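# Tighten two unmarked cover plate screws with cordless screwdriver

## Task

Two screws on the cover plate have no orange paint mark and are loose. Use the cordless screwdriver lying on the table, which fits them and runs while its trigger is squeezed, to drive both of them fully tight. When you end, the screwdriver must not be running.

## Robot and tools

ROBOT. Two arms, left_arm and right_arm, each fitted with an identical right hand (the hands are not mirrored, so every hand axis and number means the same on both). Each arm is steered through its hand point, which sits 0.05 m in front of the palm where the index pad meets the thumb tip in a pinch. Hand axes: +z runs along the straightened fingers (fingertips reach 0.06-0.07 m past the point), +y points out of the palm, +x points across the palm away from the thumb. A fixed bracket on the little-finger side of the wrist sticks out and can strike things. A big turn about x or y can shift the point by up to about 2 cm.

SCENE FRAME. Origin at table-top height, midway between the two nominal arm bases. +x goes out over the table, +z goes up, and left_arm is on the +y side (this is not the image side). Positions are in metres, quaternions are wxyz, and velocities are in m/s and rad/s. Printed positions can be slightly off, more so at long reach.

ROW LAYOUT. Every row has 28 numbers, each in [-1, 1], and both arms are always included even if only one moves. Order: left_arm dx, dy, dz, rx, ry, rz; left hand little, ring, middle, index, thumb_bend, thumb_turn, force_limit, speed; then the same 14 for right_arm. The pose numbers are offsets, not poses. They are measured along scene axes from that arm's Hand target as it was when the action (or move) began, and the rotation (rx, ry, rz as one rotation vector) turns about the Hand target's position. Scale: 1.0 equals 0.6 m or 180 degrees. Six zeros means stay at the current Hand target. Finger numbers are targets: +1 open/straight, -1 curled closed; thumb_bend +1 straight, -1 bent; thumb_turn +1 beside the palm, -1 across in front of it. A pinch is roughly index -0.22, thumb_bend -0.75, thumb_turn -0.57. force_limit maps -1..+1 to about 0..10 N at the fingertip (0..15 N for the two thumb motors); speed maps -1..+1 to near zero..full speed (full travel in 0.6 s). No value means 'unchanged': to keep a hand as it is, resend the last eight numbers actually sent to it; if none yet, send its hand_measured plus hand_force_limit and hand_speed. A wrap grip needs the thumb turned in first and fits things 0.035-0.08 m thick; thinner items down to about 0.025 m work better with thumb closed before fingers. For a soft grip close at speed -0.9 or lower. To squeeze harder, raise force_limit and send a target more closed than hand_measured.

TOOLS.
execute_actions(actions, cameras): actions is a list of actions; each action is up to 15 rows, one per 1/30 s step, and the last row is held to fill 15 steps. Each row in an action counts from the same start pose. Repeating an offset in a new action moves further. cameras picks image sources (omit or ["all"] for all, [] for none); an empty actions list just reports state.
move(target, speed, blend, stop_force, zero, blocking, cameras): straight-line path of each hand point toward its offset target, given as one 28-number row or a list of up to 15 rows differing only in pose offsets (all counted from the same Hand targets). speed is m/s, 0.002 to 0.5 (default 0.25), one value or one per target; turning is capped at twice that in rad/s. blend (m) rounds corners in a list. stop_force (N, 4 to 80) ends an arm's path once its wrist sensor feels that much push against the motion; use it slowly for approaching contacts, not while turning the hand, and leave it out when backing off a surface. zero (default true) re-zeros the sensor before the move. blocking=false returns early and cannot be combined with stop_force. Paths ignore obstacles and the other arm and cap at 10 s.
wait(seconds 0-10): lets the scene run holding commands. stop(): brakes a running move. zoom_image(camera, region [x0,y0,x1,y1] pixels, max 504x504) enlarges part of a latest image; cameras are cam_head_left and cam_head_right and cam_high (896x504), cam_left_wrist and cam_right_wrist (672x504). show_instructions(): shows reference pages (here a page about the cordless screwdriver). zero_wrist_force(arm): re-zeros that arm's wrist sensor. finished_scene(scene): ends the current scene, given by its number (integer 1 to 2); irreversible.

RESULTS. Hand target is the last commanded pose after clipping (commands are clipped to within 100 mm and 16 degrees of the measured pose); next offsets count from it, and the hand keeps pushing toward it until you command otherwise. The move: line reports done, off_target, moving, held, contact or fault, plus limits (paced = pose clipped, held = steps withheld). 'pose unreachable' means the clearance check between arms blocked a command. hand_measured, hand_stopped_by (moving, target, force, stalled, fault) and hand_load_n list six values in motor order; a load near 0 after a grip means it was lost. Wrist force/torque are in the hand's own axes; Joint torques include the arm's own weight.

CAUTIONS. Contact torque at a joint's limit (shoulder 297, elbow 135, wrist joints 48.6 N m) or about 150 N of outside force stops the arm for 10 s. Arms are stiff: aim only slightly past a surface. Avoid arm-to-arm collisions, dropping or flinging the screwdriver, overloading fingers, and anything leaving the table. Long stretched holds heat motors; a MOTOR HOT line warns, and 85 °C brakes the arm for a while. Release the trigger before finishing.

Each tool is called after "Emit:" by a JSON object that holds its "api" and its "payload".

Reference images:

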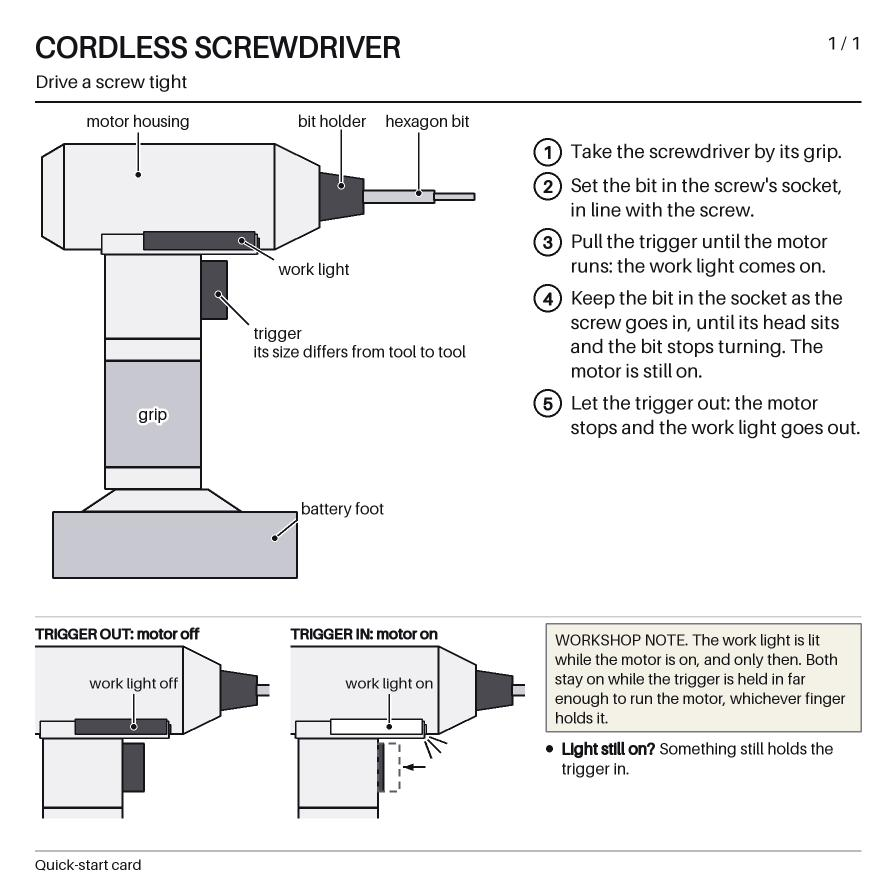

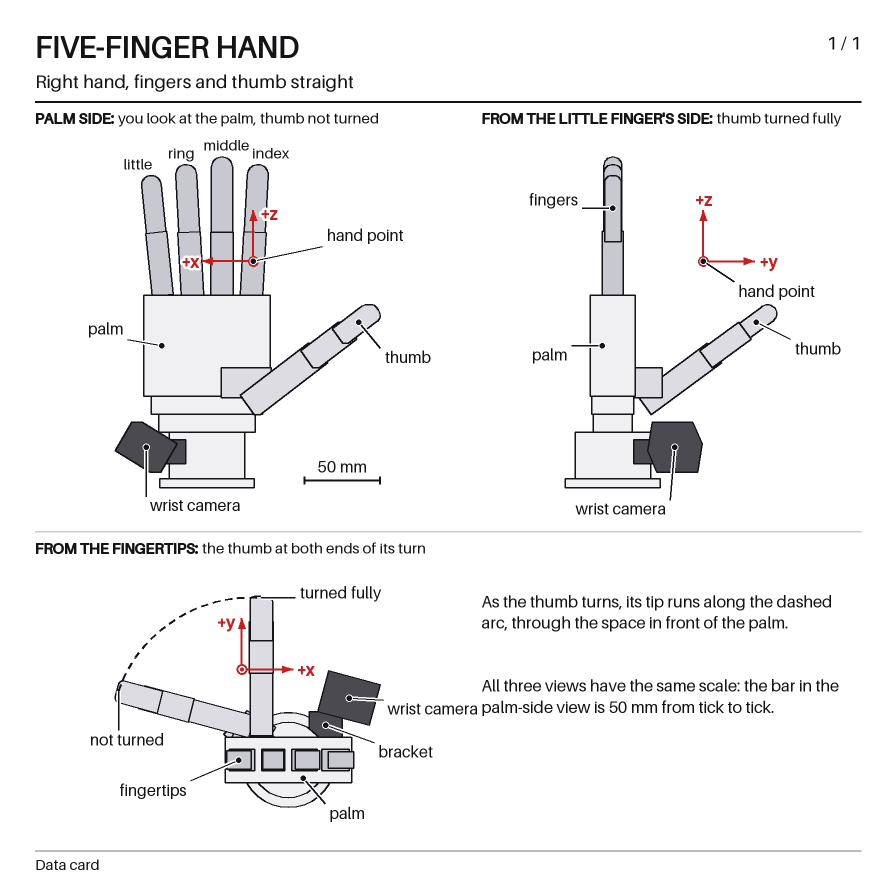

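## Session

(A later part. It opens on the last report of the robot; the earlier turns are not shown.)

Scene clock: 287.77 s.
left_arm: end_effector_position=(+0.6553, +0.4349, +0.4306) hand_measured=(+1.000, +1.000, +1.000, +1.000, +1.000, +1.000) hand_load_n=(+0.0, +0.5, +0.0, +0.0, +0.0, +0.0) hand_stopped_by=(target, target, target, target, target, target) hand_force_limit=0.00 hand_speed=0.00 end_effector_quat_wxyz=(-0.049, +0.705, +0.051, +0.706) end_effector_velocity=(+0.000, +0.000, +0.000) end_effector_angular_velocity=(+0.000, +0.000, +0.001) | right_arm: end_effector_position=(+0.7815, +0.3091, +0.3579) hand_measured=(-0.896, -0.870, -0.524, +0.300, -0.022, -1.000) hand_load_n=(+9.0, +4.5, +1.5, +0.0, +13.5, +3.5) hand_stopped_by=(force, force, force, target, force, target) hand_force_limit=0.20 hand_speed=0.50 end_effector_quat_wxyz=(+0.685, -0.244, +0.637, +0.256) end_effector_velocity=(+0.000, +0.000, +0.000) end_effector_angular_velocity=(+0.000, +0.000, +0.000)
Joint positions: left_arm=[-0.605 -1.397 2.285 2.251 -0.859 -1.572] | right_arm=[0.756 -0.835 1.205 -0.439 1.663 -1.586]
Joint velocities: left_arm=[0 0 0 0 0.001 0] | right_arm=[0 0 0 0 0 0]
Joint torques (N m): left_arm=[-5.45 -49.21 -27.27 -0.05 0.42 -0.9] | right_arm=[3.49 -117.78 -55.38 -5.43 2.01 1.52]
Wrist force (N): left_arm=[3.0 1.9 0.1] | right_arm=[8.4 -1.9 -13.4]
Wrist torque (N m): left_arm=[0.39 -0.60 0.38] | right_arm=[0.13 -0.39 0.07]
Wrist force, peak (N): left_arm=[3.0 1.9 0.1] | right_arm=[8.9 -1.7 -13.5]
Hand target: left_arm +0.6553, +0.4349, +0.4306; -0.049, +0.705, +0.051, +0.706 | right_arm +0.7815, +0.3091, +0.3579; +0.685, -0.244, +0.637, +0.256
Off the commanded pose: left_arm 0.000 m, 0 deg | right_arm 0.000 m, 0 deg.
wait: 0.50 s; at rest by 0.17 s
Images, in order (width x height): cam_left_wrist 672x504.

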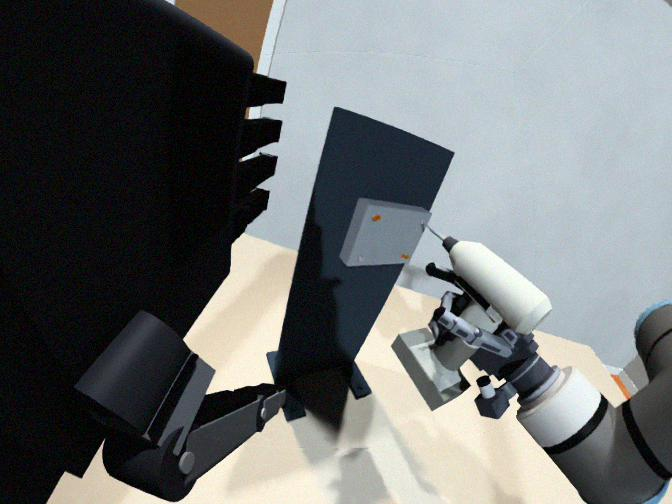

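Emit:
{"api": "execute_actions", "payload": {"actions": [[[0,0,0,0,0,0,1,1,1,1,1,1,0,0,0.0001,0.0001,0,0,0,0,-1,-1,-0.95,-0.9,-0.85,-1,0.2,0.0]]], "cameras": []}}

Emit:
{"api": "wait", "payload": {"seconds": 0.5, "cameras": ["cam_left_wrist"]}}

Emit:
{"api": "zoom_image", "payload": {"camera": "cam_left_wrist", "region": [414, 214, 438, 234]}}

Scene clock: 288.90 s.
left_arm: end_effector_position=(+0.6553, +0.4349, +0.4306) hand_measured=(+1.000, +1.000, +1.000, +1.000, +1.000, +1.000) hand_load_n=(+0.0, +0.0, +0.0, +0.0, +0.0, +0.0) hand_stopped_by=(target, target, target, target, target, target) hand_force_limit=0.00 hand_speed=0.00 end_effector_quat_wxyz=(-0.049, +0.705, +0.051, +0.706) end_effector_velocity=(+0.000, +0.000, +0.000) end_effector_angular_velocity=(-0.001, -0.001, +0.000) | right_arm: end_effector_position=(+0.7815, +0.3092, +0.3579) hand_measured=(-0.896, -0.870, -0.524, -0.856, -0.022, -1.000) hand_load_n=(+9.0, +4.0, +1.0, +11.0, +13.5, +3.5) hand_stopped_by=(force, force, force, force, force, target) hand_force_limit=0.20 hand_speed=0.00 end_effector_quat_wxyz=(+0.685, -0.244, +0.637, +0.256) end_effector_velocity=(+0.000, +0.000, -0.002) end_effector_angular_velocity=(-0.001, +0.001, +0.000)
Joint positions: left_arm=[-0.605 -1.397 2.285 2.251 -0.859 -1.572] | right_arm=[0.756 -0.835 1.204 -0.439 1.663 -1.586]
Joint velocities: left_arm=[0 0 0 0 0 -0.001] | right_arm=[0 0.002 0 -0.001 0 0]
Joint torques (N m): left_arm=[-2.73 -47.59 -27.08 -0.36 0.73 -1.45] | right_arm=[2.08 -110.42 -52.16 -4.93 1.68 1.25]
Wrist force (N): left_arm=[2.9 1.7 0.1] | right_arm=[10.5 -0.3 -17.5]
Wrist torque (N m): left_arm=[0.36 -0.58 0.36] | right_arm=[0.14 -0.36 0.09]
Wrist force, peak (N): left_arm=[3.3 1.7 0.1] | right_arm=[10.3 -1.7 -18.3]
Hand target: left_arm +0.6553, +0.4349, +0.4306; -0.049, +0.705, +0.051, +0.706 | right_arm +0.7815, +0.3092, +0.3579; +0.685, -0.244, +0.637, +0.256
Off the commanded pose: left_arm 0.000 m, 0 deg | right_arm 0.000 m, 0 deg.
No camera images: "cameras" was empty.

Scene clock: 289.40 s.
left_arm: end_effector_position=(+0.6553, +0.4349, +0.4306) hand_measured=(+1.000, +1.000, +1.000, +1.000, +1.000, +1.000) hand_load_n=(+0.0, +0.0, +0.0, +0.0, +0.0, +0.0) hand_stopped_by=(target, target, target, target, target, target) hand_force_limit=0.00 hand_speed=0.00 end_effector_quat_wxyz=(-0.049, +0.705, +0.051, +0.706) end_effector_velocity=(+0.000, +0.000, -0.001) end_effector_angular_velocity=(+0.001, +0.001, +0.000) | right_arm: end_effector_position=(+0.7815, +0.3092, +0.3578) hand_measured=(-0.896, -0.870, -0.524, -0.856, -0.022, -1.000) hand_load_n=(+9.0, +4.0, +1.0, +11.0, +14.0, +3.0) hand_stopped_by=(force, force, force, force, force, target) hand_force_limit=0.20 hand_speed=0.00 end_effector_quat_wxyz=(+0.685, -0.244, +0.637, +0.256) end_effector_velocity=(+0.000, +0.000, +0.001) end_effector_angular_velocity=(+0.001, -0.001, +0.000)
Joint positions: left_arm=[-0.605 -1.397 2.285 2.251 -0.859 -1.572] | right_arm=[0.756 -0.835 1.204 -0.439 1.663 -1.586]
Joint velocities: left_arm=[0 0.001 0 0 0 0] | right_arm=[0 0 0 -0.001 0 0]
Joint torques (N m): left_arm=[-5.68 -50.52 -25.7 0.34 0.54 -1.04] | right_arm=[-0.17 -118.1 -49.74 -7.07 1.57 1.21]
Wrist force (N): left_arm=[2.9 1.4 0.0] | right_arm=[10.0 -0.3 -15.6]
Wrist torque (N m): left_arm=[0.33 -0.58 0.36] | right_arm=[0.09 -0.36 0.09]
Wrist force, peak (N): left_arm=[3.2 1.6 0.1] | right_arm=[10.3 0.1 -17.0]
Hand target: left_arm +0.6553, +0.4349, +0.4306; -0.049, +0.705, +0.051, +0.706 | right_arm +0.7815, +0.3092, +0.3579; +0.685, -0.244, +0.637, +0.256
Off the commanded pose: left_arm 0.000 m, 0 deg | right_arm 0.000 m, 0 deg.
wait: 0.50 s; at rest by 0.17 s
Images, in order (width x height): cam_left_wrist 672x504.

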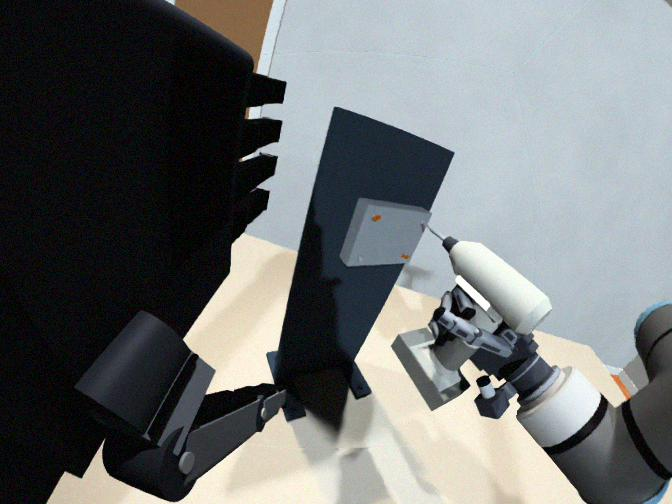

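Scaled by 21.000 from the camera's 672x504 image, which has a finer 960x720 frame.

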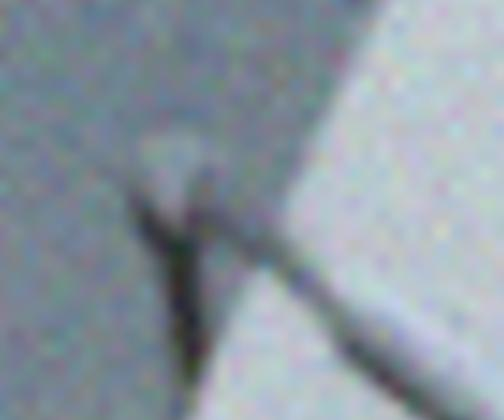

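Emit:
{"api": "execute_actions", "payload": {"actions": [[[0,0,0,0,0,0,1,1,1,1,1,1,0,0,0.0003,-0.0006,0.00006,0,0,0,-1,-1,-0.95,-0.9,-0.85,-1,0.2,0.0]]], "cameras": []}}

Emit:
{"api": "execute_actions", "payload": {"actions": [[[0,0,0,0,0,0,1,1,1,1,1,1,0,0,0.0004,-0.00055,0.00006,0,0,0,-1,-1,-0.95,-0.9,-0.85,-1,0.2,0.0]]], "cameras": []}}

Emit:
{"api": "execute_actions", "payload": {"actions": [[[0,0,0,0,0,0,1,1,1,1,1,1,0,0,0.0004,-0.00055,0.00006,0,0,0,-1,-1,-0.95,-0.9,-0.85,-1,0.2,0.0]]], "cameras": []}}

Scene clock: 290.40 s.
left_arm: end_effector_position=(+0.6553, +0.4349, +0.4306) hand_measured=(+1.000, +1.000, +1.000, +1.000, +1.000, +1.000) hand_load_n=(+0.0, +0.0, +0.0, +0.0, +0.0, +0.0) hand_stopped_by=(target, target, target, target, target, target) hand_force_limit=0.00 hand_speed=0.00 end_effector_quat_wxyz=(-0.049, +0.705, +0.051, +0.706) end_effector_velocity=(+0.000, -0.001, +0.000) end_effector_angular_velocity=(+0.001, +0.000, -0.001) | right_arm: end_effector_position=(+0.7817, +0.3088, +0.3579) hand_measured=(-0.896, -0.870, -0.524, -0.856, -0.022, -1.000) hand_load_n=(+8.5, +4.0, +1.0, +11.0, +13.5, +3.0) hand_stopped_by=(force, force, force, force, force, target) hand_force_limit=0.20 hand_speed=0.00 end_effector_quat_wxyz=(+0.685, -0.244, +0.637, +0.256) end_effector_velocity=(+0.000, +0.000, +0.000) end_effector_angular_velocity=(+0.000, +0.000, +0.001)
Joint positions: left_arm=[-0.605 -1.397 2.285 2.251 -0.859 -1.572] | right_arm=[0.755 -0.836 1.205 -0.439 1.663 -1.585]
Joint velocities: left_arm=[-0.001 0 0 0 0 0.001] | right_arm=[0 0 0 -0.001 0 0]
Joint torques (N m): left_arm=[-1.89 -49.91 -27.06 -0.03 0.91 -1.33] | right_arm=[-19.73 -118.1 -50.47 -5.61 0.5 2.31]
Wrist force (N): left_arm=[2.9 1.7 0.1] | right_arm=[10.3 1.9 -11.4]
Wrist torque (N m): left_arm=[0.37 -0.58 0.35] | right_arm=[-0.26 -0.29 0.05]
Wrist force, peak (N): left_arm=[3.1 1.8 0.2] | right_arm=[9.8 -0.3 -15.3]
Hand target: left_arm +0.6553, +0.4349, +0.4306; -0.049, +0.705, +0.051, +0.706 | right_arm +0.7817, +0.3088, +0.3579; +0.685, -0.244, +0.637, +0.256
Off the commanded pose: left_arm 0.000 m, 0 deg | right_arm 0.000 m, 0 deg.
No camera images: "cameras" was empty.

Scene clock: 291.10 s.
left_arm: end_effector_position=(+0.6553, +0.4349, +0.4306) hand_measured=(+1.000, +1.000, +1.000, +1.000, +1.000, +1.000) hand_load_n=(+0.0, +0.0, +0.0, +0.0, +0.0, +0.0) hand_stopped_by=(target, target, target, target, target, target) hand_force_limit=0.00 hand_speed=0.00 end_effector_quat_wxyz=(-0.049, +0.705, +0.051, +0.706) end_effector_velocity=(+0.000, +0.000, +0.000) end_effector_angular_velocity=(-0.001, -0.001, +0.001) | right_arm: end_effector_position=(+0.7820, +0.3085, +0.3579) hand_measured=(-0.896, -0.870, -0.524, -0.856, -0.022, -1.000) hand_load_n=(+8.5, +4.0, +1.0, +11.0, +13.0, +3.0) hand_stopped_by=(force, force, force, force, force, target) hand_force_limit=0.20 hand_speed=0.00 end_effector_quat_wxyz=(+0.685, -0.244, +0.637, +0.256) end_effector_velocity=(+0.000, +0.000, +0.001) end_effector_angular_velocity=(+0.001, -0.001, +0.000)
Joint positions: left_arm=[-0.605 -1.397 2.285 2.251 -0.859 -1.572] | right_arm=[0.755 -0.836 1.205 -0.439 1.662 -1.585]
Joint velocities: left_arm=[0 0 0 -0.001 0.001 -0.001] | right_arm=[0 -0.001 0 0 0 0]
Joint torques (N m): left_arm=[-0.94 -47.72 -27.4 -0.18 0.24 -1.29] | right_arm=[-11.19 -122.38 -49.65 -7.58 3.31 2.44]
Wrist force (N): left_arm=[2.6 1.8 -0.1] | right_arm=[10.6 3.5 -12.4]
Wrist torque (N m): left_arm=[0.39 -0.53 0.35] | right_arm=[-0.32 -0.25 0.03]
Wrist force, peak (N): left_arm=[2.9 1.7 0.4] | right_arm=[10.6 3.4 -13.9]
Hand target: left_arm +0.6553, +0.4349, +0.4306; -0.049, +0.705, +0.051, +0.706 | right_arm +0.7820, +0.3085, +0.3580; +0.685, -0.244, +0.637, +0.256
Off the commanded pose: left_arm 0.000 m, 0 deg | right_arm 0.000 m, 0 deg.
No camera images: "cameras" was empty.

Scene clock: 291.80 s.
left_arm: end_effector_position=(+0.6553, +0.4349, +0.4306) hand_measured=(+1.000, +1.000, +1.000, +1.000, +1.000, +1.000) hand_load_n=(+0.0, +0.0, +0.0, +0.0, +0.0, +0.0) hand_stopped_by=(target, target, target, target, target, target) hand_force_limit=0.00 hand_speed=0.00 end_effector_quat_wxyz=(-0.049, +0.705, +0.051, +0.706) end_effector_velocity=(+0.000, +0.000, +0.000) end_effector_angular_velocity=(+0.001, +0.001, -0.001) | right_arm: end_effector_position=(+0.7822, +0.3082, +0.3580) hand_measured=(-0.896, -0.870, -0.524, -0.856, -0.022, -1.000) hand_load_n=(+8.5, +4.0, +1.0, +11.5, +13.0, +3.0) hand_stopped_by=(force, force, force, force, force, target) hand_force_limit=0.20 hand_speed=0.00 end_effector_quat_wxyz=(+0.685, -0.244, +0.637, +0.256) end_effector_velocity=(+0.000, +0.000, +0.001) end_effector_angular_velocity=(+0.001, -0.001, +0.000)
Joint positions: left_arm=[-0.605 -1.397 2.285 2.251 -0.859 -1.572] | right_arm=[0.754 -0.836 1.206 -0.439 1.662 -1.585]
Joint velocities: left_arm=[0 0 0 0.001 0 0] | right_arm=[0 0 0 -0.001 0 0]
Joint torques (N m): left_arm=[-5.59 -50.01 -26.77 -0.19 -0.06 -1.07] | right_arm=[-22.27 -118.78 -53.37 -7.4 1.14 2.46]
Wrist force (N): left_arm=[2.6 1.4 0.0] | right_arm=[10.5 3.8 -13.1]
Wrist torque (N m): left_arm=[0.33 -0.54 0.34] | right_arm=[-0.42 -0.16 -0.02]
Wrist force, peak (N): left_arm=[3.0 1.9 0.4] | right_arm=[11.1 4.7 -14.8]
Hand target: left_arm +0.6553, +0.4349, +0.4306; -0.049, +0.705, +0.051, +0.706 | right_arm +0.7822, +0.3082, +0.3580; +0.685, -0.244, +0.637, +0.256
Off the commanded pose: left_arm 0.000 m, 0 deg | right_arm 0.000 m, 0 deg.
No camera images: "cameras" was empty.

Emit:
{"api": "move", "payload": {"target": [[0,0,0,0,0,0,1,1,1,1,1,1,0,0,-0.0084,-0.0058,0.0004,0,0,0,-1,-1,-0.95,-0.9,-0.85,-1,0.2,0.0],[0,0,0,0,0,0,1,1,1,1,1,1,0,0,-0.0095,-0.0031,0.0140,0,0,0,-1,-1,-0.95,-0.9,-0.85,-1,0.2,0.0],[0,0,0,0,0,0,1,1,1,1,1,1,0,0,0.0004,0.0037,0.0135,0,0,0,-1,-1,-0.95,-0.9,-0.85,-1,0.2,0.0]], "speed": [0.01,0.03,0.02], "cameras": ["cam_left_wrist"]}}

Emit:
{"api": "zoom_image", "payload": {"camera": "cam_left_wrist", "region": [414, 214, 438, 234]}}

Emit:
{"api": "move", "payload": {"target": [0,0,0,0,0,0,1,1,1,1,1,1,0,0,0,-0.00075,-0.00996,0,0,0,-1,-1,-0.95,-0.9,-0.85,-1,0.2,0.0], "speed": 0.006, "stop_force": 4, "cameras": []}}

Scene clock: 293.97 s.
left_arm: end_effector_position=(+0.6553, +0.4349, +0.4306) hand_measured=(+1.000, +1.000, +1.000, +1.000, +1.000, +1.000) hand_load_n=(+0.0, +0.0, +0.0, +0.0, +0.0, +0.0) hand_stopped_by=(target, target, target, target, target, target) hand_force_limit=0.00 hand_speed=0.00 end_effector_quat_wxyz=(-0.049, +0.705, +0.051, +0.706) end_effector_velocity=(+0.000, -0.001, +0.000) end_effector_angular_velocity=(+0.002, +0.000, -0.001) | right_arm: end_effector_position=(+0.7825, +0.3105, +0.3660) hand_measured=(-0.896, -0.870, -0.524, -0.856, -0.022, -1.000) hand_load_n=(+9.5, +5.0, +1.5, +12.0, +13.0, +3.0) hand_stopped_by=(force, force, force, force, force, target) hand_force_limit=0.20 hand_speed=0.00 end_effector_quat_wxyz=(+0.685, -0.244, +0.637, +0.256) end_effector_velocity=(-0.001, -0.001, +0.000) end_effector_angular_velocity=(+0.000, +0.000, -0.001)
Joint positions: left_arm=[-0.605 -1.397 2.285 2.251 -0.859 -1.572] | right_arm=[0.756 -0.838 1.193 -0.425 1.663 -1.586]
Joint velocities: left_arm=[-0.001 0 0 0 0 0.002] | right_arm=[0 -0.003 0.004 -0.002 0.001 0]
Joint torques (N m): left_arm=[-5.47 -51.13 -26.98 0.61 0.53 -1.02] | right_arm=[-11.71 -121.76 -41.56 -6.09 -0.54 0.79]
Wrist force (N): left_arm=[2.8 1.6 0.4] | right_arm=[8.4 -1.6 -2.2]
Wrist torque (N m): left_arm=[0.32 -0.58 0.35] | right_arm=[-0.31 -0.22 0.11]
Wrist force, peak (N): left_arm=[3.1 1.9 0.7] | right_arm=[11.6 4.2 -16.9]
Hand target: left_arm +0.6553, +0.4349, +0.4306; -0.049, +0.705, +0.051, +0.706 | right_arm +0.7824, +0.3104, +0.3661; +0.685, -0.244, +0.637, +0.256
Off the commanded pose: left_arm 0.000 m, 0 deg | right_arm 0.000 m, 0 deg.
move: done
Images, in order (width x height): cam_left_wrist 672x504.

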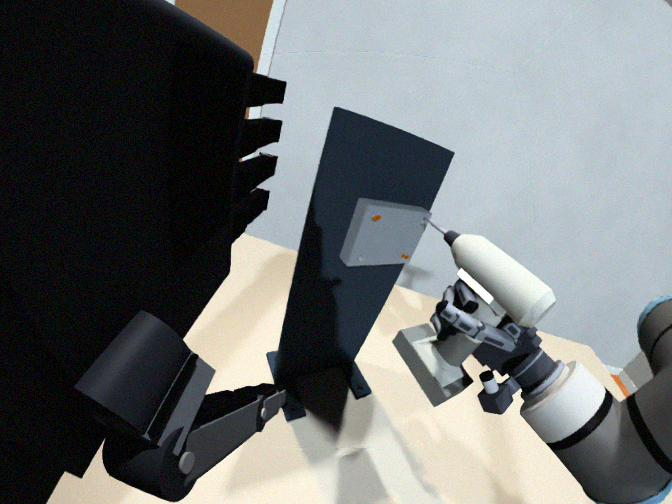

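Scaled by 21.000 from the camera's 672x504 image, which has a finer 960x720 frame.

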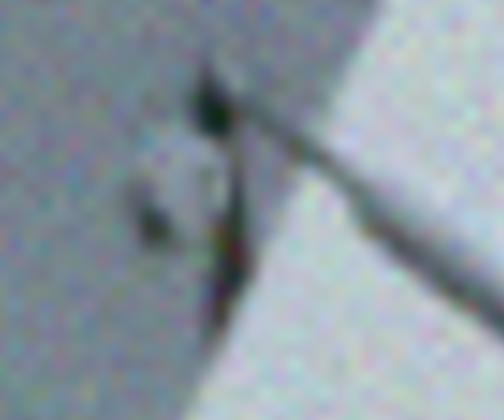

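Scene clock: 295.83 s.
left_arm: end_effector_position=(+0.6553, +0.4349, +0.4306) hand_measured=(+1.000, +1.000, +1.000, +1.000, +1.000, +1.000) hand_load_n=(+0.0, +0.0, +0.0, +0.0, +0.0, +0.0) hand_stopped_by=(target, target, target, target, target, target) hand_force_limit=0.00 hand_speed=0.00 end_effector_quat_wxyz=(-0.049, +0.705, +0.051, +0.706) end_effector_velocity=(+0.000, +0.000, +0.000) end_effector_angular_velocity=(+0.000, +0.000, +0.000) | right_arm: end_effector_position=(+0.7825, +0.3101, +0.3621) hand_measured=(-0.896, -0.870, -0.524, -0.856, -0.022, -1.000) hand_load_n=(+10.5, +5.0, +1.5, +11.0, +13.5, +3.0) hand_stopped_by=(force, force, force, force, force, target) hand_force_limit=0.20 hand_speed=0.00 end_effector_quat_wxyz=(+0.685, -0.244, +0.637, +0.256) end_effector_velocity=(+0.000, +0.000, -0.001) end_effector_angular_velocity=(-0.001, +0.001, +0.000)
Joint positions: left_arm=[-0.605 -1.397 2.285 2.251 -0.859 -1.572] | right_arm=[0.756 -0.836 1.198 -0.431 1.663 -1.586]
Joint velocities: left_arm=[0 0 0 0.001 0 -0.001] | right_arm=[0 0.001 0 0 0 0]
Joint torques (N m): left_arm=[-5.28 -48.88 -27.96 0 0.43 -1.63] | right_arm=[-1.67 -116.11 -48.18 -2.47 0.65 1.09]
Wrist force (N): left_arm=[2.9 1.7 0.0] | right_arm=[4.0 -2.4 -2.4]
Wrist torque (N m): left_arm=[0.36 -0.58 0.36] | right_arm=[-0.07 -0.54 -0.05]
Wrist force, peak (N): left_arm=[3.0 1.8 0.3] | right_arm=[8.5 -1.8 -2.5]
Hand target: left_arm +0.6553, +0.4349, +0.4306; -0.049, +0.705, +0.051, +0.706 | right_arm +0.7825, +0.3101, +0.3621; +0.685, -0.244, +0.637, +0.256
Off the commanded pose: left_arm 0.000 m, 0 deg | right_arm 0.002 m, 0 deg.
move: contact (right_arm)
No camera images: "cameras" was empty.

Emit:
{"api": "move", "payload": {"target": [[0,0,0,0,0,0,1,1,1,1,1,1,0,0,0,0.0004,0.005,0,0,0,-1,-1,-0.95,-0.9,-0.85,-1,0.2,0.0],[0,0,0,0,0,0,1,1,1,1,1,1,0,0,-0.0062,-0.0038,0.0052,0,0,0,-1,-1,-0.95,-0.9,-0.85,-1,0.2,0.0],[0,0,0,0,0,0,1,1,1,1,1,1,0,0,-0.0063,-0.0046,-0.006,0,0,0,-1,-1,-0.95,-0.9,-0.85,-1,0.2,0.0]], "speed": [0.01,0.02,0.03], "cameras": ["cam_left_wrist"]}}

Emit:
{"api": "zoom_image", "payload": {"camera": "cam_left_wrist", "region": [414, 214, 438, 234]}}

Scene clock: 297.27 s.
left_arm: end_effector_position=(+0.6553, +0.4349, +0.4306) hand_measured=(+1.000, +1.000, +1.000, +1.000, +1.000, +1.000) hand_load_n=(+0.0, +0.0, +0.0, +0.0, +0.0, +0.0) hand_stopped_by=(target, target, target, target, target, target) hand_force_limit=0.00 hand_speed=0.00 end_effector_quat_wxyz=(-0.049, +0.705, +0.051, +0.706) end_effector_velocity=(+0.000, +0.001, +0.000) end_effector_angular_velocity=(-0.001, +0.000, +0.001) | right_arm: end_effector_position=(+0.7786, +0.3074, +0.3583) hand_measured=(-0.896, -0.870, -0.524, -0.856, -0.022, -1.000) hand_load_n=(+10.0, +4.5, +1.0, +11.0, +13.5, +3.0) hand_stopped_by=(force, force, force, force, force, target) hand_force_limit=0.20 hand_speed=0.00 end_effector_quat_wxyz=(+0.685, -0.244, +0.637, +0.256) end_effector_velocity=(+0.001, +0.000, +0.001) end_effector_angular_velocity=(-0.001, +0.001, +0.000)
Joint positions: left_arm=[-0.605 -1.397 2.285 2.251 -0.859 -1.572] | right_arm=[0.757 -0.841 1.213 -0.442 1.664 -1.586]
Joint velocities: left_arm=[0.001 -0.001 0 0 0.001 0] | right_arm=[-0.001 -0.001 -0.001 0.004 0 0]
Joint torques (N m): left_arm=[-5.11 -48.84 -27.37 0.32 0.56 -1.26] | right_arm=[-14.76 -121.87 -53.72 -1.98 -1.28 -1.5]
Wrist force (N): left_arm=[2.9 1.4 0.4] | right_arm=[7.9 -1.5 -2.3]
Wrist torque (N m): left_arm=[0.31 -0.59 0.35] | right_arm=[-0.29 -0.16 0.08]
Wrist force, peak (N): left_arm=[3.2 1.7 0.0] | right_arm=[9.1 -1.8 -2.9]
Hand target: left_arm +0.6553, +0.4349, +0.4306; -0.049, +0.705, +0.051, +0.706 | right_arm +0.7787, +0.3073, +0.3585; +0.685, -0.244, +0.637, +0.256
Off the commanded pose: left_arm 0.000 m, 0 deg | right_arm 0.000 m, 0 deg.
move: done
Images, in order (width x height): cam_left_wrist 672x504.

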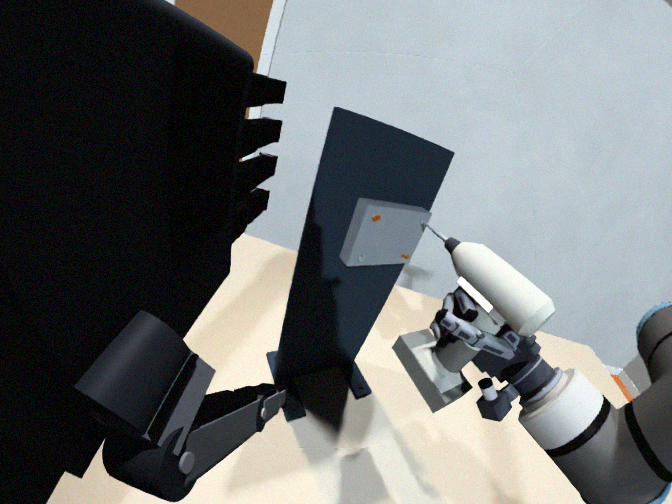

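Scaled by 21.000 from the camera's 672x504 image, which has a finer 960x720 frame.

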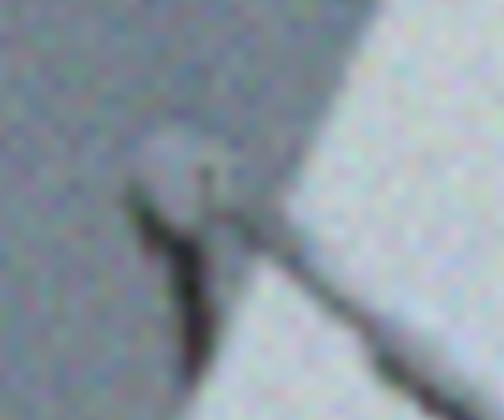

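Emit:
{"api": "move", "payload": {"target": [0,0,0,0,0,0,1,1,1,1,1,1,0,0,0.00686,0.00472,-0.0006,0,0,0,-1,-1,-0.95,-0.9,-0.85,-1,0.2,0.0], "speed": 0.004, "stop_force": 4, "cameras": []}}

Emit:
{"api": "wait", "payload": {"seconds": 0.7, "cameras": []}}

Scene clock: 299.23 s.
left_arm: end_effector_position=(+0.6553, +0.4349, +0.4306) hand_measured=(+1.000, +1.000, +1.000, +1.000, +1.000, +1.000) hand_load_n=(+0.0, +0.0, +0.0, +0.0, +0.0, +0.0) hand_stopped_by=(target, target, target, target, target, target) hand_force_limit=0.00 hand_speed=0.00 end_effector_quat_wxyz=(-0.049, +0.705, +0.051, +0.706) end_effector_velocity=(+0.000, +0.000, +0.000) end_effector_angular_velocity=(+0.000, +0.000, +0.000) | right_arm: end_effector_position=(+0.7811, +0.3090, +0.3583) hand_measured=(-0.896, -0.870, -0.524, -0.856, -0.022, -1.000) hand_load_n=(+9.5, +5.0, +1.5, +11.5, +13.5, +3.5) hand_stopped_by=(force, force, force, force, force, target) hand_force_limit=0.20 hand_speed=0.00 end_effector_quat_wxyz=(+0.685, -0.244, +0.637, +0.256) end_effector_velocity=(+0.000, +0.000, +0.001) end_effector_angular_velocity=(+0.000, +0.000, +0.000)
Joint positions: left_arm=[-0.605 -1.397 2.285 2.251 -0.859 -1.572] | right_arm=[0.756 -0.836 1.205 -0.439 1.663 -1.586]
Joint velocities: left_arm=[0 0 0 0 0 0] | right_arm=[0 -0.001 0 0.001 0 0]
Joint torques (N m): left_arm=[-4.91 -47.84 -28.14 0.26 0.8 -1.23] | right_arm=[-3.56 -122.58 -45.36 -7.05 1.29 -0.7]
Wrist force (N): left_arm=[2.7 1.7 0.2] | right_arm=[8.8 -1.6 -5.1]
Wrist torque (N m): left_arm=[0.36 -0.56 0.34] | right_arm=[-0.27 -0.16 0.09]
Wrist force, peak (N): left_arm=[3.3 1.8 0.3] | right_arm=[11.4 -0.9 -9.9]
Hand target: left_arm +0.6553, +0.4349, +0.4306; -0.049, +0.705, +0.051, +0.706 | right_arm +0.7811, +0.3090, +0.3583; +0.685, -0.244, +0.637, +0.256
Off the commanded pose: left_arm 0.000 m, 0 deg | right_arm 0.002 m, 0 deg.
move: contact (right_arm)
No camera images: "cameras" was empty.

Scene clock: 299.93 s.
left_arm: end_effector_position=(+0.6553, +0.4349, +0.4306) hand_measured=(+1.000, +1.000, +1.000, +1.000, +1.000, +1.000) hand_load_n=(+0.0, +0.0, +0.0, +0.0, +0.0, +0.0) hand_stopped_by=(target, target, target, target, target, target) hand_force_limit=0.00 hand_speed=0.00 end_effector_quat_wxyz=(-0.049, +0.705, +0.051, +0.706) end_effector_velocity=(+0.000, +0.000, +0.000) end_effector_angular_velocity=(+0.001, +0.000, -0.001) | right_arm: end_effector_position=(+0.7811, +0.3090, +0.3583) hand_measured=(-0.896, -0.870, -0.524, -0.856, -0.022, -1.000) hand_load_n=(+9.5, +4.5, +1.0, +11.0, +13.5, +3.0) hand_stopped_by=(force, force, force, force, force, target) hand_force_limit=0.20 hand_speed=0.00 end_effector_quat_wxyz=(+0.685, -0.244, +0.637, +0.256) end_effector_velocity=(+0.000, +0.000, +0.001) end_effector_angular_velocity=(+0.000, +0.000, +0.000)
Joint positions: left_arm=[-0.605 -1.397 2.285 2.251 -0.859 -1.572] | right_arm=[0.756 -0.836 1.205 -0.439 1.663 -1.586]
Joint velocities: left_arm=[0 0 0 0 0 0.001] | right_arm=[0 -0.001 0 0.001 0 0]
Joint torques (N m): left_arm=[-5.73 -48.69 -27.91 0.1 0.46 -1.32] | right_arm=[4.44 -120.25 -46.44 -6.6 1.33 -1.44]
Wrist force (N): left_arm=[2.9 1.8 0.3] | right_arm=[8.7 -1.0 -5.6]
Wrist torque (N m): left_arm=[0.37 -0.59 0.36] | right_arm=[-0.15 -0.18 0.11]
Wrist force, peak (N): left_arm=[3.1 1.8 0.4] | right_arm=[10.2 -1.5 -6.2]
Hand target: left_arm +0.6553, +0.4349, +0.4306; -0.049, +0.705, +0.051, +0.706 | right_arm +0.7811, +0.3090, +0.3583; +0.685, -0.244, +0.637, +0.256
Off the commanded pose: left_arm 0.000 m, 0 deg | right_arm 0.002 m, 0 deg.
wait: 0.70 s; at rest by 0.17 s
No camera images: "cameras" was empty.

Emit:
{"api": "execute_actions", "payload": {"actions": [[[0,0,0,0,0,0,1,1,1,1,1,1,0,0,0.00016,0.00011,0,0,0,0,-1,-1,-0.95,0.3,-0.85,-1,0.2,0.5]]], "cameras": []}}

Emit:
{"api": "wait", "payload": {"seconds": 0.3, "cameras": []}}

Emit:
{"api": "execute_actions", "payload": {"actions": [[[0,0,0,0,0,0,1,1,1,1,1,1,0,0,0.0001,0.0001,0,0,0,0,-1,-1,-0.95,-0.9,-0.85,-1,0.2,0.2]]], "cameras": ["cam_left_wrist"]}}

Emit:
{"api": "zoom_image", "payload": {"camera": "cam_left_wrist", "region": [414, 214, 438, 234]}}

Scene clock: 301.07 s.
left_arm: end_effector_position=(+0.6553, +0.4349, +0.4306) hand_measured=(+1.000, +1.000, +1.000, +1.000, +1.000, +1.000) hand_load_n=(+0.0, +0.0, +0.0, +0.0, +0.0, +0.0) hand_stopped_by=(target, target, target, target, target, target) hand_force_limit=0.00 hand_speed=0.00 end_effector_quat_wxyz=(-0.049, +0.705, +0.051, +0.706) end_effector_velocity=(+0.000, +0.000, +0.000) end_effector_angular_velocity=(+0.000, +0.000, -0.001) | right_arm: end_effector_position=(+0.7812, +0.3091, +0.3583) hand_measured=(-0.896, -0.870, -0.524, +0.300, -0.022, -1.000) hand_load_n=(+9.0, +4.5, +1.5, +0.0, +13.5, +3.5) hand_stopped_by=(force, force, force, target, force, target) hand_force_limit=0.20 hand_speed=0.50 end_effector_quat_wxyz=(+0.685, -0.244, +0.637, +0.256) end_effector_velocity=(+0.000, +0.000, +0.000) end_effector_angular_velocity=(-0.001, +0.001, +0.000)
Joint positions: left_arm=[-0.605 -1.397 2.285 2.251 -0.859 -1.572] | right_arm=[0.756 -0.836 1.205 -0.439 1.663 -1.586]
Joint velocities: left_arm=[0 0 0 0 0 0] | right_arm=[0 0 0 0.001 0 0]
Joint torques (N m): left_arm=[-4.93 -48.4 -26.76 0.05 0.59 -1.17] | right_arm=[6.23 -106.3 -59.33 -4.42 -0.43 -1.43]
Wrist force (N): left_arm=[2.4 1.5 0.0] | right_arm=[11.6 -1.1 -16.7]
Wrist torque (N m): left_arm=[0.34 -0.51 0.32] | right_arm=[0.35 -0.29 0.24]
Wrist force, peak (N): left_arm=[3.1 1.9 0.1] | right_arm=[11.6 -1.1 -16.7]
Hand target: left_arm +0.6553, +0.4349, +0.4306; -0.049, +0.705, +0.051, +0.706 | right_arm +0.7812, +0.3091, +0.3583; +0.685, -0.244, +0.637, +0.256
Off the commanded pose: left_arm 0.000 m, 0 deg | right_arm 0.000 m, 0 deg.
No camera images: "cameras" was empty.

Scene clock: 301.37 s.
left_arm: end_effector_position=(+0.6553, +0.4349, +0.4306) hand_measured=(+1.000, +1.000, +1.000, +1.000, +1.000, +1.000) hand_load_n=(+0.0, +0.0, +0.0, +0.0, +0.0, +0.0) hand_stopped_by=(target, target, target, target, target, target) hand_force_limit=0.00 hand_speed=0.00 end_effector_quat_wxyz=(-0.049, +0.705, +0.051, +0.706) end_effector_velocity=(+0.000, +0.001, +0.000) end_effector_angular_velocity=(-0.002, +0.000, +0.001) | right_arm: end_effector_position=(+0.7812, +0.3091, +0.3583) hand_measured=(-0.896, -0.870, -0.524, +0.300, -0.022, -1.000) hand_load_n=(+9.0, +5.0, +1.5, +0.0, +13.5, +3.5) hand_stopped_by=(force, force, force, target, force, target) hand_force_limit=0.20 hand_speed=0.50 end_effector_quat_wxyz=(+0.685, -0.244, +0.637, +0.256) end_effector_velocity=(+0.000, +0.000, +0.004) end_effector_angular_velocity=(+0.003, -0.003, +0.000)
Joint positions: left_arm=[-0.605 -1.397 2.285 2.251 -0.859 -1.572] | right_arm=[0.756 -0.836 1.205 -0.439 1.663 -1.586]
Joint velocities: left_arm=[0.001 0 0 0 0 -0.002] | right_arm=[0 -0.003 0 -0.002 0 0]
Joint torques (N m): left_arm=[-5.33 -48.49 -27.42 -0.04 0.5 -1.38] | right_arm=[6.71 -107.41 -58.82 -4.92 -0.49 -1.37]
Wrist force (N): left_arm=[2.6 1.6 0.1] | right_arm=[11.6 -1.0 -16.8]
Wrist torque (N m): left_arm=[0.35 -0.53 0.34] | right_arm=[0.35 -0.28 0.24]
Wrist force, peak (N): left_arm=[3.0 1.9 -0.1] | right_arm=[11.8 -1.3 -16.9]
Hand target: left_arm +0.6553, +0.4349, +0.4306; -0.049, +0.705, +0.051, +0.706 | right_arm +0.7812, +0.3091, +0.3583; +0.685, -0.244, +0.637, +0.256
Off the commanded pose: left_arm 0.000 m, 0 deg | right_arm 0.000 m, 0 deg.
wait: 0.30 s; at rest by 0.17 s
No camera images: "cameras" was empty.

Scene clock: 302.23 s.
left_arm: end_effector_position=(+0.6553, +0.4349, +0.4306) hand_measured=(+1.000, +1.000, +1.000, +1.000, +1.000, +1.000) hand_load_n=(+0.0, +0.0, +0.0, +0.0, +0.0, +0.0) hand_stopped_by=(target, target, target, target, target, target) hand_force_limit=0.00 hand_speed=0.00 end_effector_quat_wxyz=(-0.049, +0.705, +0.051, +0.706) end_effector_velocity=(+0.000, +0.000, +0.000) end_effector_angular_velocity=(+0.000, -0.001, +0.000) | right_arm: end_effector_position=(+0.7813, +0.3091, +0.3583) hand_measured=(-0.896, -0.870, -0.524, -0.862, -0.022, -1.000) hand_load_n=(+8.5, +4.0, +1.5, +14.0, +13.0, +4.0) hand_stopped_by=(force, force, force, force, force, target) hand_force_limit=0.20 hand_speed=0.20 end_effector_quat_wxyz=(+0.685, -0.244, +0.637, +0.256) end_effector_velocity=(+0.000, +0.000, +0.000) end_effector_angular_velocity=(+0.001, -0.001, +0.000)
Joint positions: left_arm=[-0.605 -1.397 2.285 2.251 -0.859 -1.572] | right_arm=[0.756 -0.836 1.205 -0.439 1.663 -1.586]
Joint velocities: left_arm=[0.001 0 0 -0.001 0 0.001] | right_arm=[0 0 0 -0.001 0 0]
Joint torques (N m): left_arm=[-0.27 -48.06 -28 0.34 0.16 -1.1] | right_arm=[3.8 -111.68 -54.02 -5.17 -0.64 -1.44]
Wrist force (N): left_arm=[2.7 1.7 0.3] | right_arm=[12.3 -1.0 -12.8]
Wrist torque (N m): left_arm=[0.35 -0.56 0.35] | right_arm=[0.12 -0.10 0.26]
Wrist force, peak (N): left_arm=[3.3 1.5 0.1] | right_arm=[12.3 -1.3 -21.0]
Hand target: left_arm +0.6553, +0.4349, +0.4306; -0.049, +0.705, +0.051, +0.706 | right_arm +0.7813, +0.3091, +0.3583; +0.685, -0.244, +0.637, +0.256
Off the commanded pose: left_arm 0.000 m, 0 deg | right_arm 0.000 m, 0 deg.
Images, in order (width x height): cam_left_wrist 672x504.

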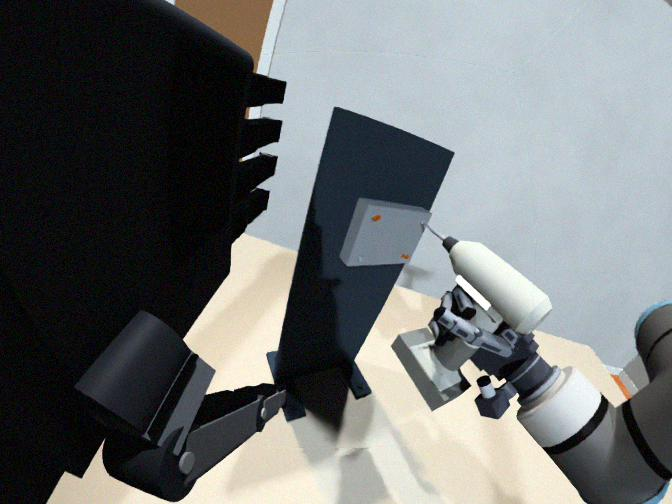

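Scaled by 21.000 from the camera's 672x504 image, which has a finer 960x720 frame.

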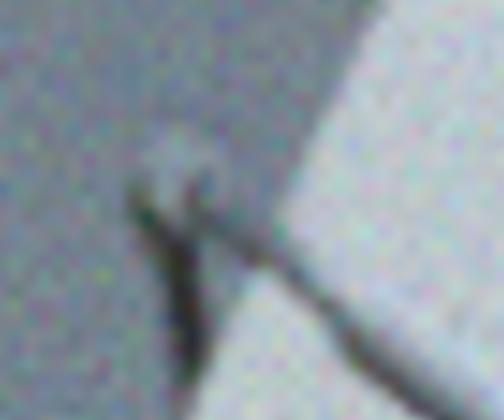

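Emit:
{"api": "move", "payload": {"target": [[0,0,0,0,0,0,1,1,1,1,1,1,0,0,-0.0021,-0.0014,0.0001,0,0,0,-1,-1,-0.95,-0.9,-0.85,-1,0.2,0.2],[0,0,0,0,0,0,1,1,1,1,1,1,0,0,0.0010,-0.0090,0.0001,0,0,0.0139,-1,-1,-0.95,-0.9,-0.85,-1,0.2,0.2]], "speed": [0.01,0.01], "cameras": ["cam_left_wrist"]}}

Emit:
{"api": "zoom_image", "payload": {"camera": "cam_left_wrist", "region": [414, 214, 438, 234]}}

Emit:
{"api": "move", "payload": {"target": [0,0,0,0,0,0,1,1,1,1,1,1,0,0,0.00686,0.00472,-0.0003,0,0,0,-1,-1,-0.95,-0.9,-0.85,-1,0.2,0.2], "speed": 0.004, "stop_force": 4, "cameras": []}}

Emit:
{"api": "execute_actions", "payload": {"actions": [[[0,0,0,0,0,0,1,1,1,1,1,1,0,0,0.00016,0.00011,0,0,0,0,-1,-1,-0.95,-0.9,-0.85,-1,0.2,0.2]]], "cameras": ["cam_left_wrist"]}}

Emit:
{"api": "zoom_image", "payload": {"camera": "cam_left_wrist", "region": [414, 214, 438, 234]}}

Scene clock: 305.40 s.
left_arm: end_effector_position=(+0.6553, +0.4349, +0.4306) hand_measured=(+1.000, +1.000, +1.000, +1.000, +1.000, +1.000) hand_load_n=(+0.0, +0.0, +0.0, +0.0, -0.5, +0.0) hand_stopped_by=(target, target, target, target, target, target) hand_force_limit=0.00 hand_speed=0.00 end_effector_quat_wxyz=(-0.049, +0.705, +0.051, +0.706) end_effector_velocity=(+0.000, +0.000, +0.000) end_effector_angular_velocity=(+0.001, +0.001, +0.000) | right_arm: end_effector_position=(+0.7819, +0.3037, +0.3583) hand_measured=(-0.896, -0.870, -0.524, -0.862, -0.022, -1.000) hand_load_n=(+8.5, +4.0, +1.5, +14.0, +13.5, +4.0) hand_stopped_by=(force, force, force, force, force, target) hand_force_limit=0.20 hand_speed=0.20 end_effector_quat_wxyz=(+0.679, -0.258, +0.632, +0.271) end_effector_velocity=(+0.001, +0.000, -0.002) end_effector_angular_velocity=(-0.001, +0.001, -0.002)
Joint positions: left_arm=[-0.605 -1.397 2.285 2.251 -0.859 -1.572] | right_arm=[0.739 -0.843 1.218 -0.444 1.603 -1.581]
Joint velocities: left_arm=[0 0 0 0.001 0 0] | right_arm=[0 0.001 0 0 0.002 0]
Joint torques (N m): left_arm=[-6.55 -46.2 -29.37 0.77 0.84 -1.15] | right_arm=[-1.87 -119.72 -42.94 -6.88 1.61 1.65]
Wrist force (N): left_arm=[2.9 1.6 0.0] | right_arm=[8.0 -1.8 -2.5]
Wrist torque (N m): left_arm=[0.35 -0.57 0.35] | right_arm=[-0.32 -0.16 0.06]
Wrist force, peak (N): left_arm=[3.1 1.9 0.1] | right_arm=[12.8 -0.9 -12.8]
Hand target: left_arm +0.6553, +0.4349, +0.4306; -0.049, +0.705, +0.051, +0.706 | right_arm +0.7819, +0.3037, +0.3583; +0.679, -0.258, +0.632, +0.271
Off the commanded pose: left_arm 0.000 m, 0 deg | right_arm 0.000 m, 0 deg.
move: done
Images, in order (width x height): cam_left_wrist 672x504.

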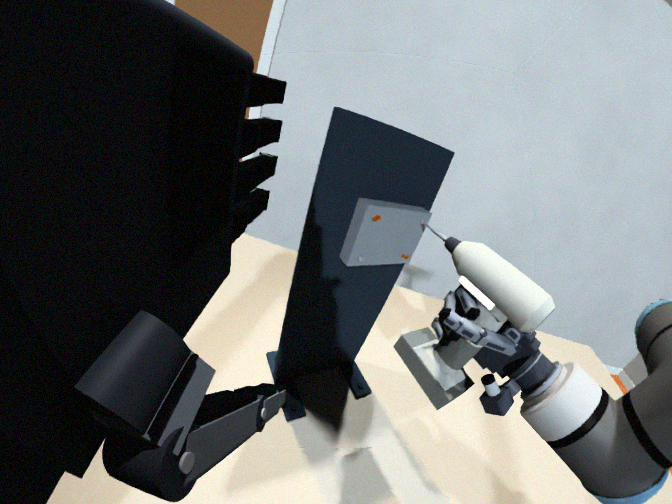

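Scaled by 21.000 from the camera's 672x504 image, which has a finer 960x720 frame.

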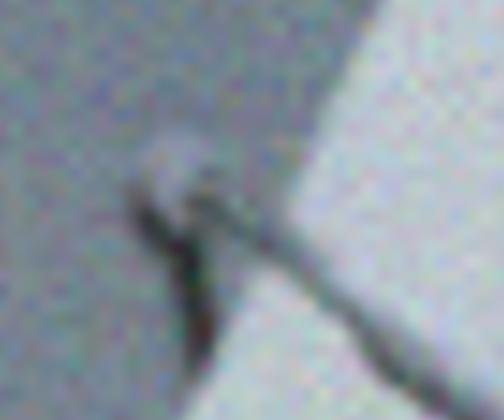

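Scene clock: 306.60 s.
left_arm: end_effector_position=(+0.6553, +0.4349, +0.4306) hand_measured=(+1.000, +1.000, +1.000, +1.000, +1.000, +1.000) hand_load_n=(+0.0, +0.0, +0.0, +0.0, +0.0, +0.0) hand_stopped_by=(target, target, target, target, target, target) hand_force_limit=0.00 hand_speed=0.00 end_effector_quat_wxyz=(-0.049, +0.705, +0.051, +0.706) end_effector_velocity=(+0.000, -0.001, +0.000) end_effector_angular_velocity=(+0.000, +0.000, -0.001) | right_arm: end_effector_position=(+0.7826, +0.3042, +0.3584) hand_measured=(-0.896, -0.870, -0.524, -0.862, -0.022, -1.000) hand_load_n=(+9.0, +4.0, +1.0, +13.5, +13.5, +3.5) hand_stopped_by=(force, force, force, force, force, target) hand_force_limit=0.20 hand_speed=0.20 end_effector_quat_wxyz=(+0.679, -0.258, +0.632, +0.271) end_effector_velocity=(+0.000, +0.000, -0.002) end_effector_angular_velocity=(-0.001, +0.002, +0.000)
Joint positions: left_arm=[-0.605 -1.397 2.285 2.251 -0.859 -1.572] | right_arm=[0.739 -0.842 1.215 -0.443 1.603 -1.581]
Joint velocities: left_arm=[0 0 0 0 -0.001 0] | right_arm=[0 0.001 0 0.001 0 0]
Joint torques (N m): left_arm=[-2.19 -48.32 -28.02 0.33 0.78 -1.54] | right_arm=[-2.62 -122.96 -41.71 -6.83 2.15 1.4]
Wrist force (N): left_arm=[2.6 1.5 0.3] | right_arm=[8.2 -1.7 -2.5]
Wrist torque (N m): left_arm=[0.33 -0.54 0.33] | right_arm=[-0.32 -0.19 0.08]
Wrist force, peak (N): left_arm=[2.9 2.1 0.3] | right_arm=[8.2 0.5 -9.9]
Hand target: left_arm +0.6553, +0.4349, +0.4306; -0.049, +0.705, +0.051, +0.706 | right_arm +0.7825, +0.3042, +0.3584; +0.679, -0.258, +0.632, +0.271
Off the commanded pose: left_arm 0.000 m, 0 deg | right_arm 0.004 m, 0 deg.
move: contact (right_arm)
No camera images: "cameras" was empty.

Scene clock: 307.30 s.
left_arm: end_effector_position=(+0.6553, +0.4349, +0.4306) hand_measured=(+1.000, +1.000, +1.000, +1.000, +1.000, +1.000) hand_load_n=(+0.0, +0.0, +0.0, +0.0, +0.0, +0.0) hand_stopped_by=(target, target, target, target, target, target) hand_force_limit=0.00 hand_speed=0.00 end_effector_quat_wxyz=(-0.049, +0.705, +0.051, +0.706) end_effector_velocity=(+0.000, +0.000, +0.001) end_effector_angular_velocity=(-0.002, -0.001, +0.000) | right_arm: end_effector_position=(+0.7826, +0.3043, +0.3584) hand_measured=(-0.896, -0.870, -0.524, -0.862, -0.022, -1.000) hand_load_n=(+9.5, +4.5, +1.0, +13.0, +13.5, +3.5) hand_stopped_by=(force, force, force, force, force, target) hand_force_limit=0.20 hand_speed=0.20 end_effector_quat_wxyz=(+0.679, -0.258, +0.632, +0.271) end_effector_velocity=(+0.000, +0.000, +0.002) end_effector_angular_velocity=(+0.000, -0.001, +0.000)
Joint positions: left_arm=[-0.605 -1.397 2.285 2.251 -0.859 -1.572] | right_arm=[0.739 -0.842 1.215 -0.443 1.603 -1.581]
Joint velocities: left_arm=[0 -0.001 0 -0.001 0 -0.001] | right_arm=[0 -0.002 0 0.002 0 0]
Joint torques (N m): left_arm=[-4.17 -46.77 -29.3 0.69 0.37 -1.06] | right_arm=[-5.44 -102.86 -53.97 -2.39 0.44 1.49]
Wrist force (N): left_arm=[2.4 1.9 0.3] | right_arm=[7.6 -0.9 -8.4]
Wrist torque (N m): left_arm=[0.37 -0.51 0.33] | right_arm=[-0.13 -0.34 0.02]
Wrist force, peak (N): left_arm=[3.1 1.7 0.3] | right_arm=[7.7 -0.9 -8.4]
Hand target: left_arm +0.6553, +0.4349, +0.4306; -0.049, +0.705, +0.051, +0.706 | right_arm +0.7826, +0.3043, +0.3584; +0.679, -0.258, +0.632, +0.271
Off the commanded pose: left_arm 0.000 m, 0 deg | right_arm 0.000 m, 0 deg.
Images, in order (width x height): cam_left_wrist 672x504.

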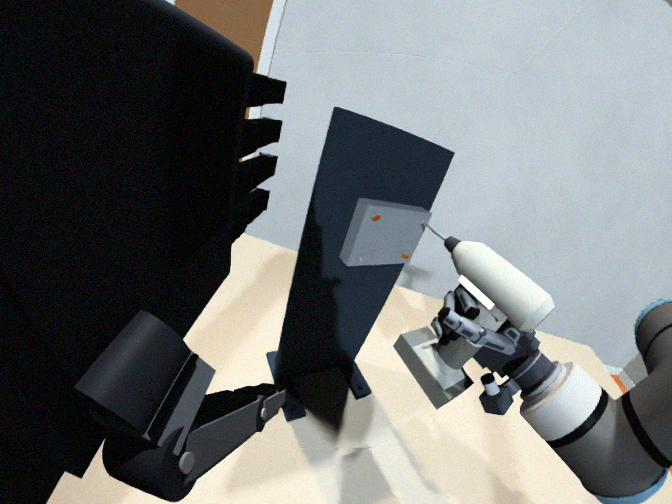

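Scaled by 21.000 from the camera's 672x504 image, which has a finer 960x720 frame.

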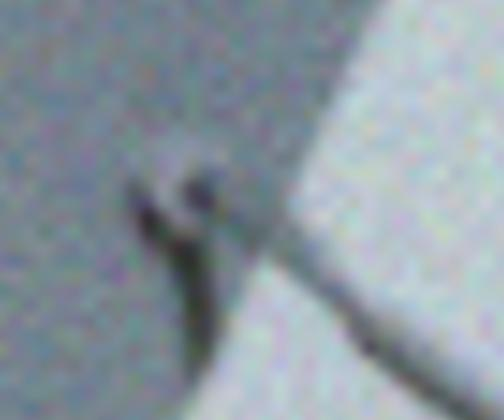

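Emit:
{"api": "wait", "payload": {"seconds": 0.1, "cameras": ["cam_left_wrist"]}}

Emit:
{"api": "zoom_image", "payload": {"camera": "cam_left_wrist", "region": [414, 214, 438, 234]}}

Emit:
{"api": "zoom_image", "payload": {"camera": "cam_left_wrist", "region": [404, 208, 452, 248]}}

Scene clock: 307.67 s.
left_arm: end_effector_position=(+0.6553, +0.4349, +0.4306) hand_measured=(+1.000, +1.000, +1.000, +1.000, +1.000, +1.000) hand_load_n=(+0.0, +0.0, +0.0, +0.0, +0.0, +0.0) hand_stopped_by=(target, target, target, target, target, target) hand_force_limit=0.00 hand_speed=0.00 end_effector_quat_wxyz=(-0.049, +0.705, +0.051, +0.706) end_effector_velocity=(+0.000, +0.000, +0.000) end_effector_angular_velocity=(-0.001, +0.000, +0.000) | right_arm: end_effector_position=(+0.7826, +0.3043, +0.3584) hand_measured=(-0.896, -0.870, -0.524, -0.862, -0.022, -1.000) hand_load_n=(+9.5, +4.0, +1.0, +13.0, +13.0, +3.5) hand_stopped_by=(force, force, force, force, force, target) hand_force_limit=0.20 hand_speed=0.20 end_effector_quat_wxyz=(+0.679, -0.258, +0.632, +0.271) end_effector_velocity=(+0.000, +0.000, +0.000) end_effector_angular_velocity=(+0.000, +0.000, +0.000)
Joint positions: left_arm=[-0.605 -1.397 2.285 2.251 -0.859 -1.572] | right_arm=[0.739 -0.842 1.215 -0.443 1.603 -1.581]
Joint velocities: left_arm=[0 0 0 0 0 -0.001] | right_arm=[0 0 0 0 0 0]
Joint torques (N m): left_arm=[-3.19 -49.27 -29.03 0.29 0.31 -0.99] | right_arm=[-4.5 -102.53 -52.87 -2.82 0.09 1.47]
Wrist force (N): left_arm=[2.7 1.4 0.1] | right_arm=[7.5 -0.9 -8.8]
Wrist torque (N m): left_arm=[0.32 -0.56 0.33] | right_arm=[-0.14 -0.35 0.01]
Wrist force, peak (N): left_arm=[3.0 1.9 -0.2] | right_arm=[7.9 -0.7 -8.7]
Hand target: left_arm +0.6553, +0.4349, +0.4306; -0.049, +0.705, +0.051, +0.706 | right_arm +0.7826, +0.3043, +0.3584; +0.679, -0.258, +0.632, +0.271
Off the commanded pose: left_arm 0.000 m, 0 deg | right_arm 0.000 m, 0 deg.
wait: 0.10 s; at rest from the start
Images, in order (width x height): cam_left_wrist 672x504.

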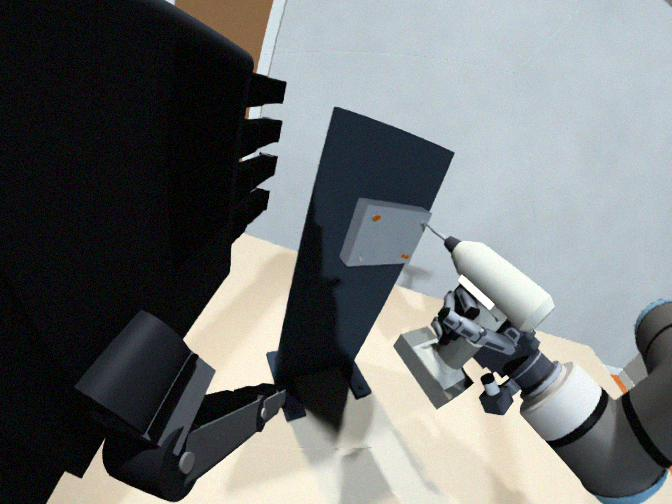

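Scaled by 21.000 from the camera's 672x504 image, which has a finer 960x720 frame.

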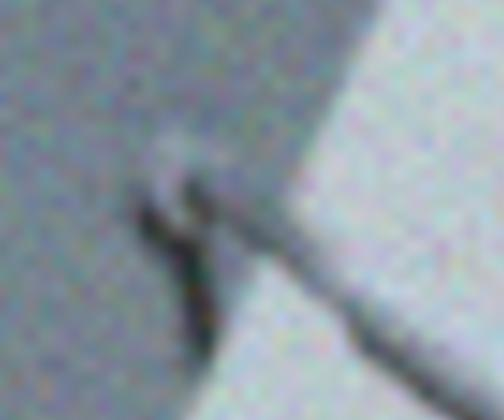

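Scaled by 10.500 from the camera's 672x504 image, which has a finer 960x720 frame.

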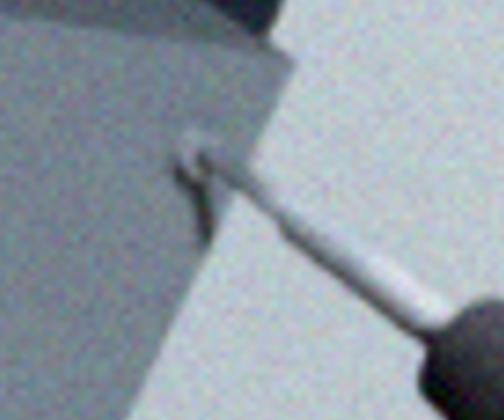

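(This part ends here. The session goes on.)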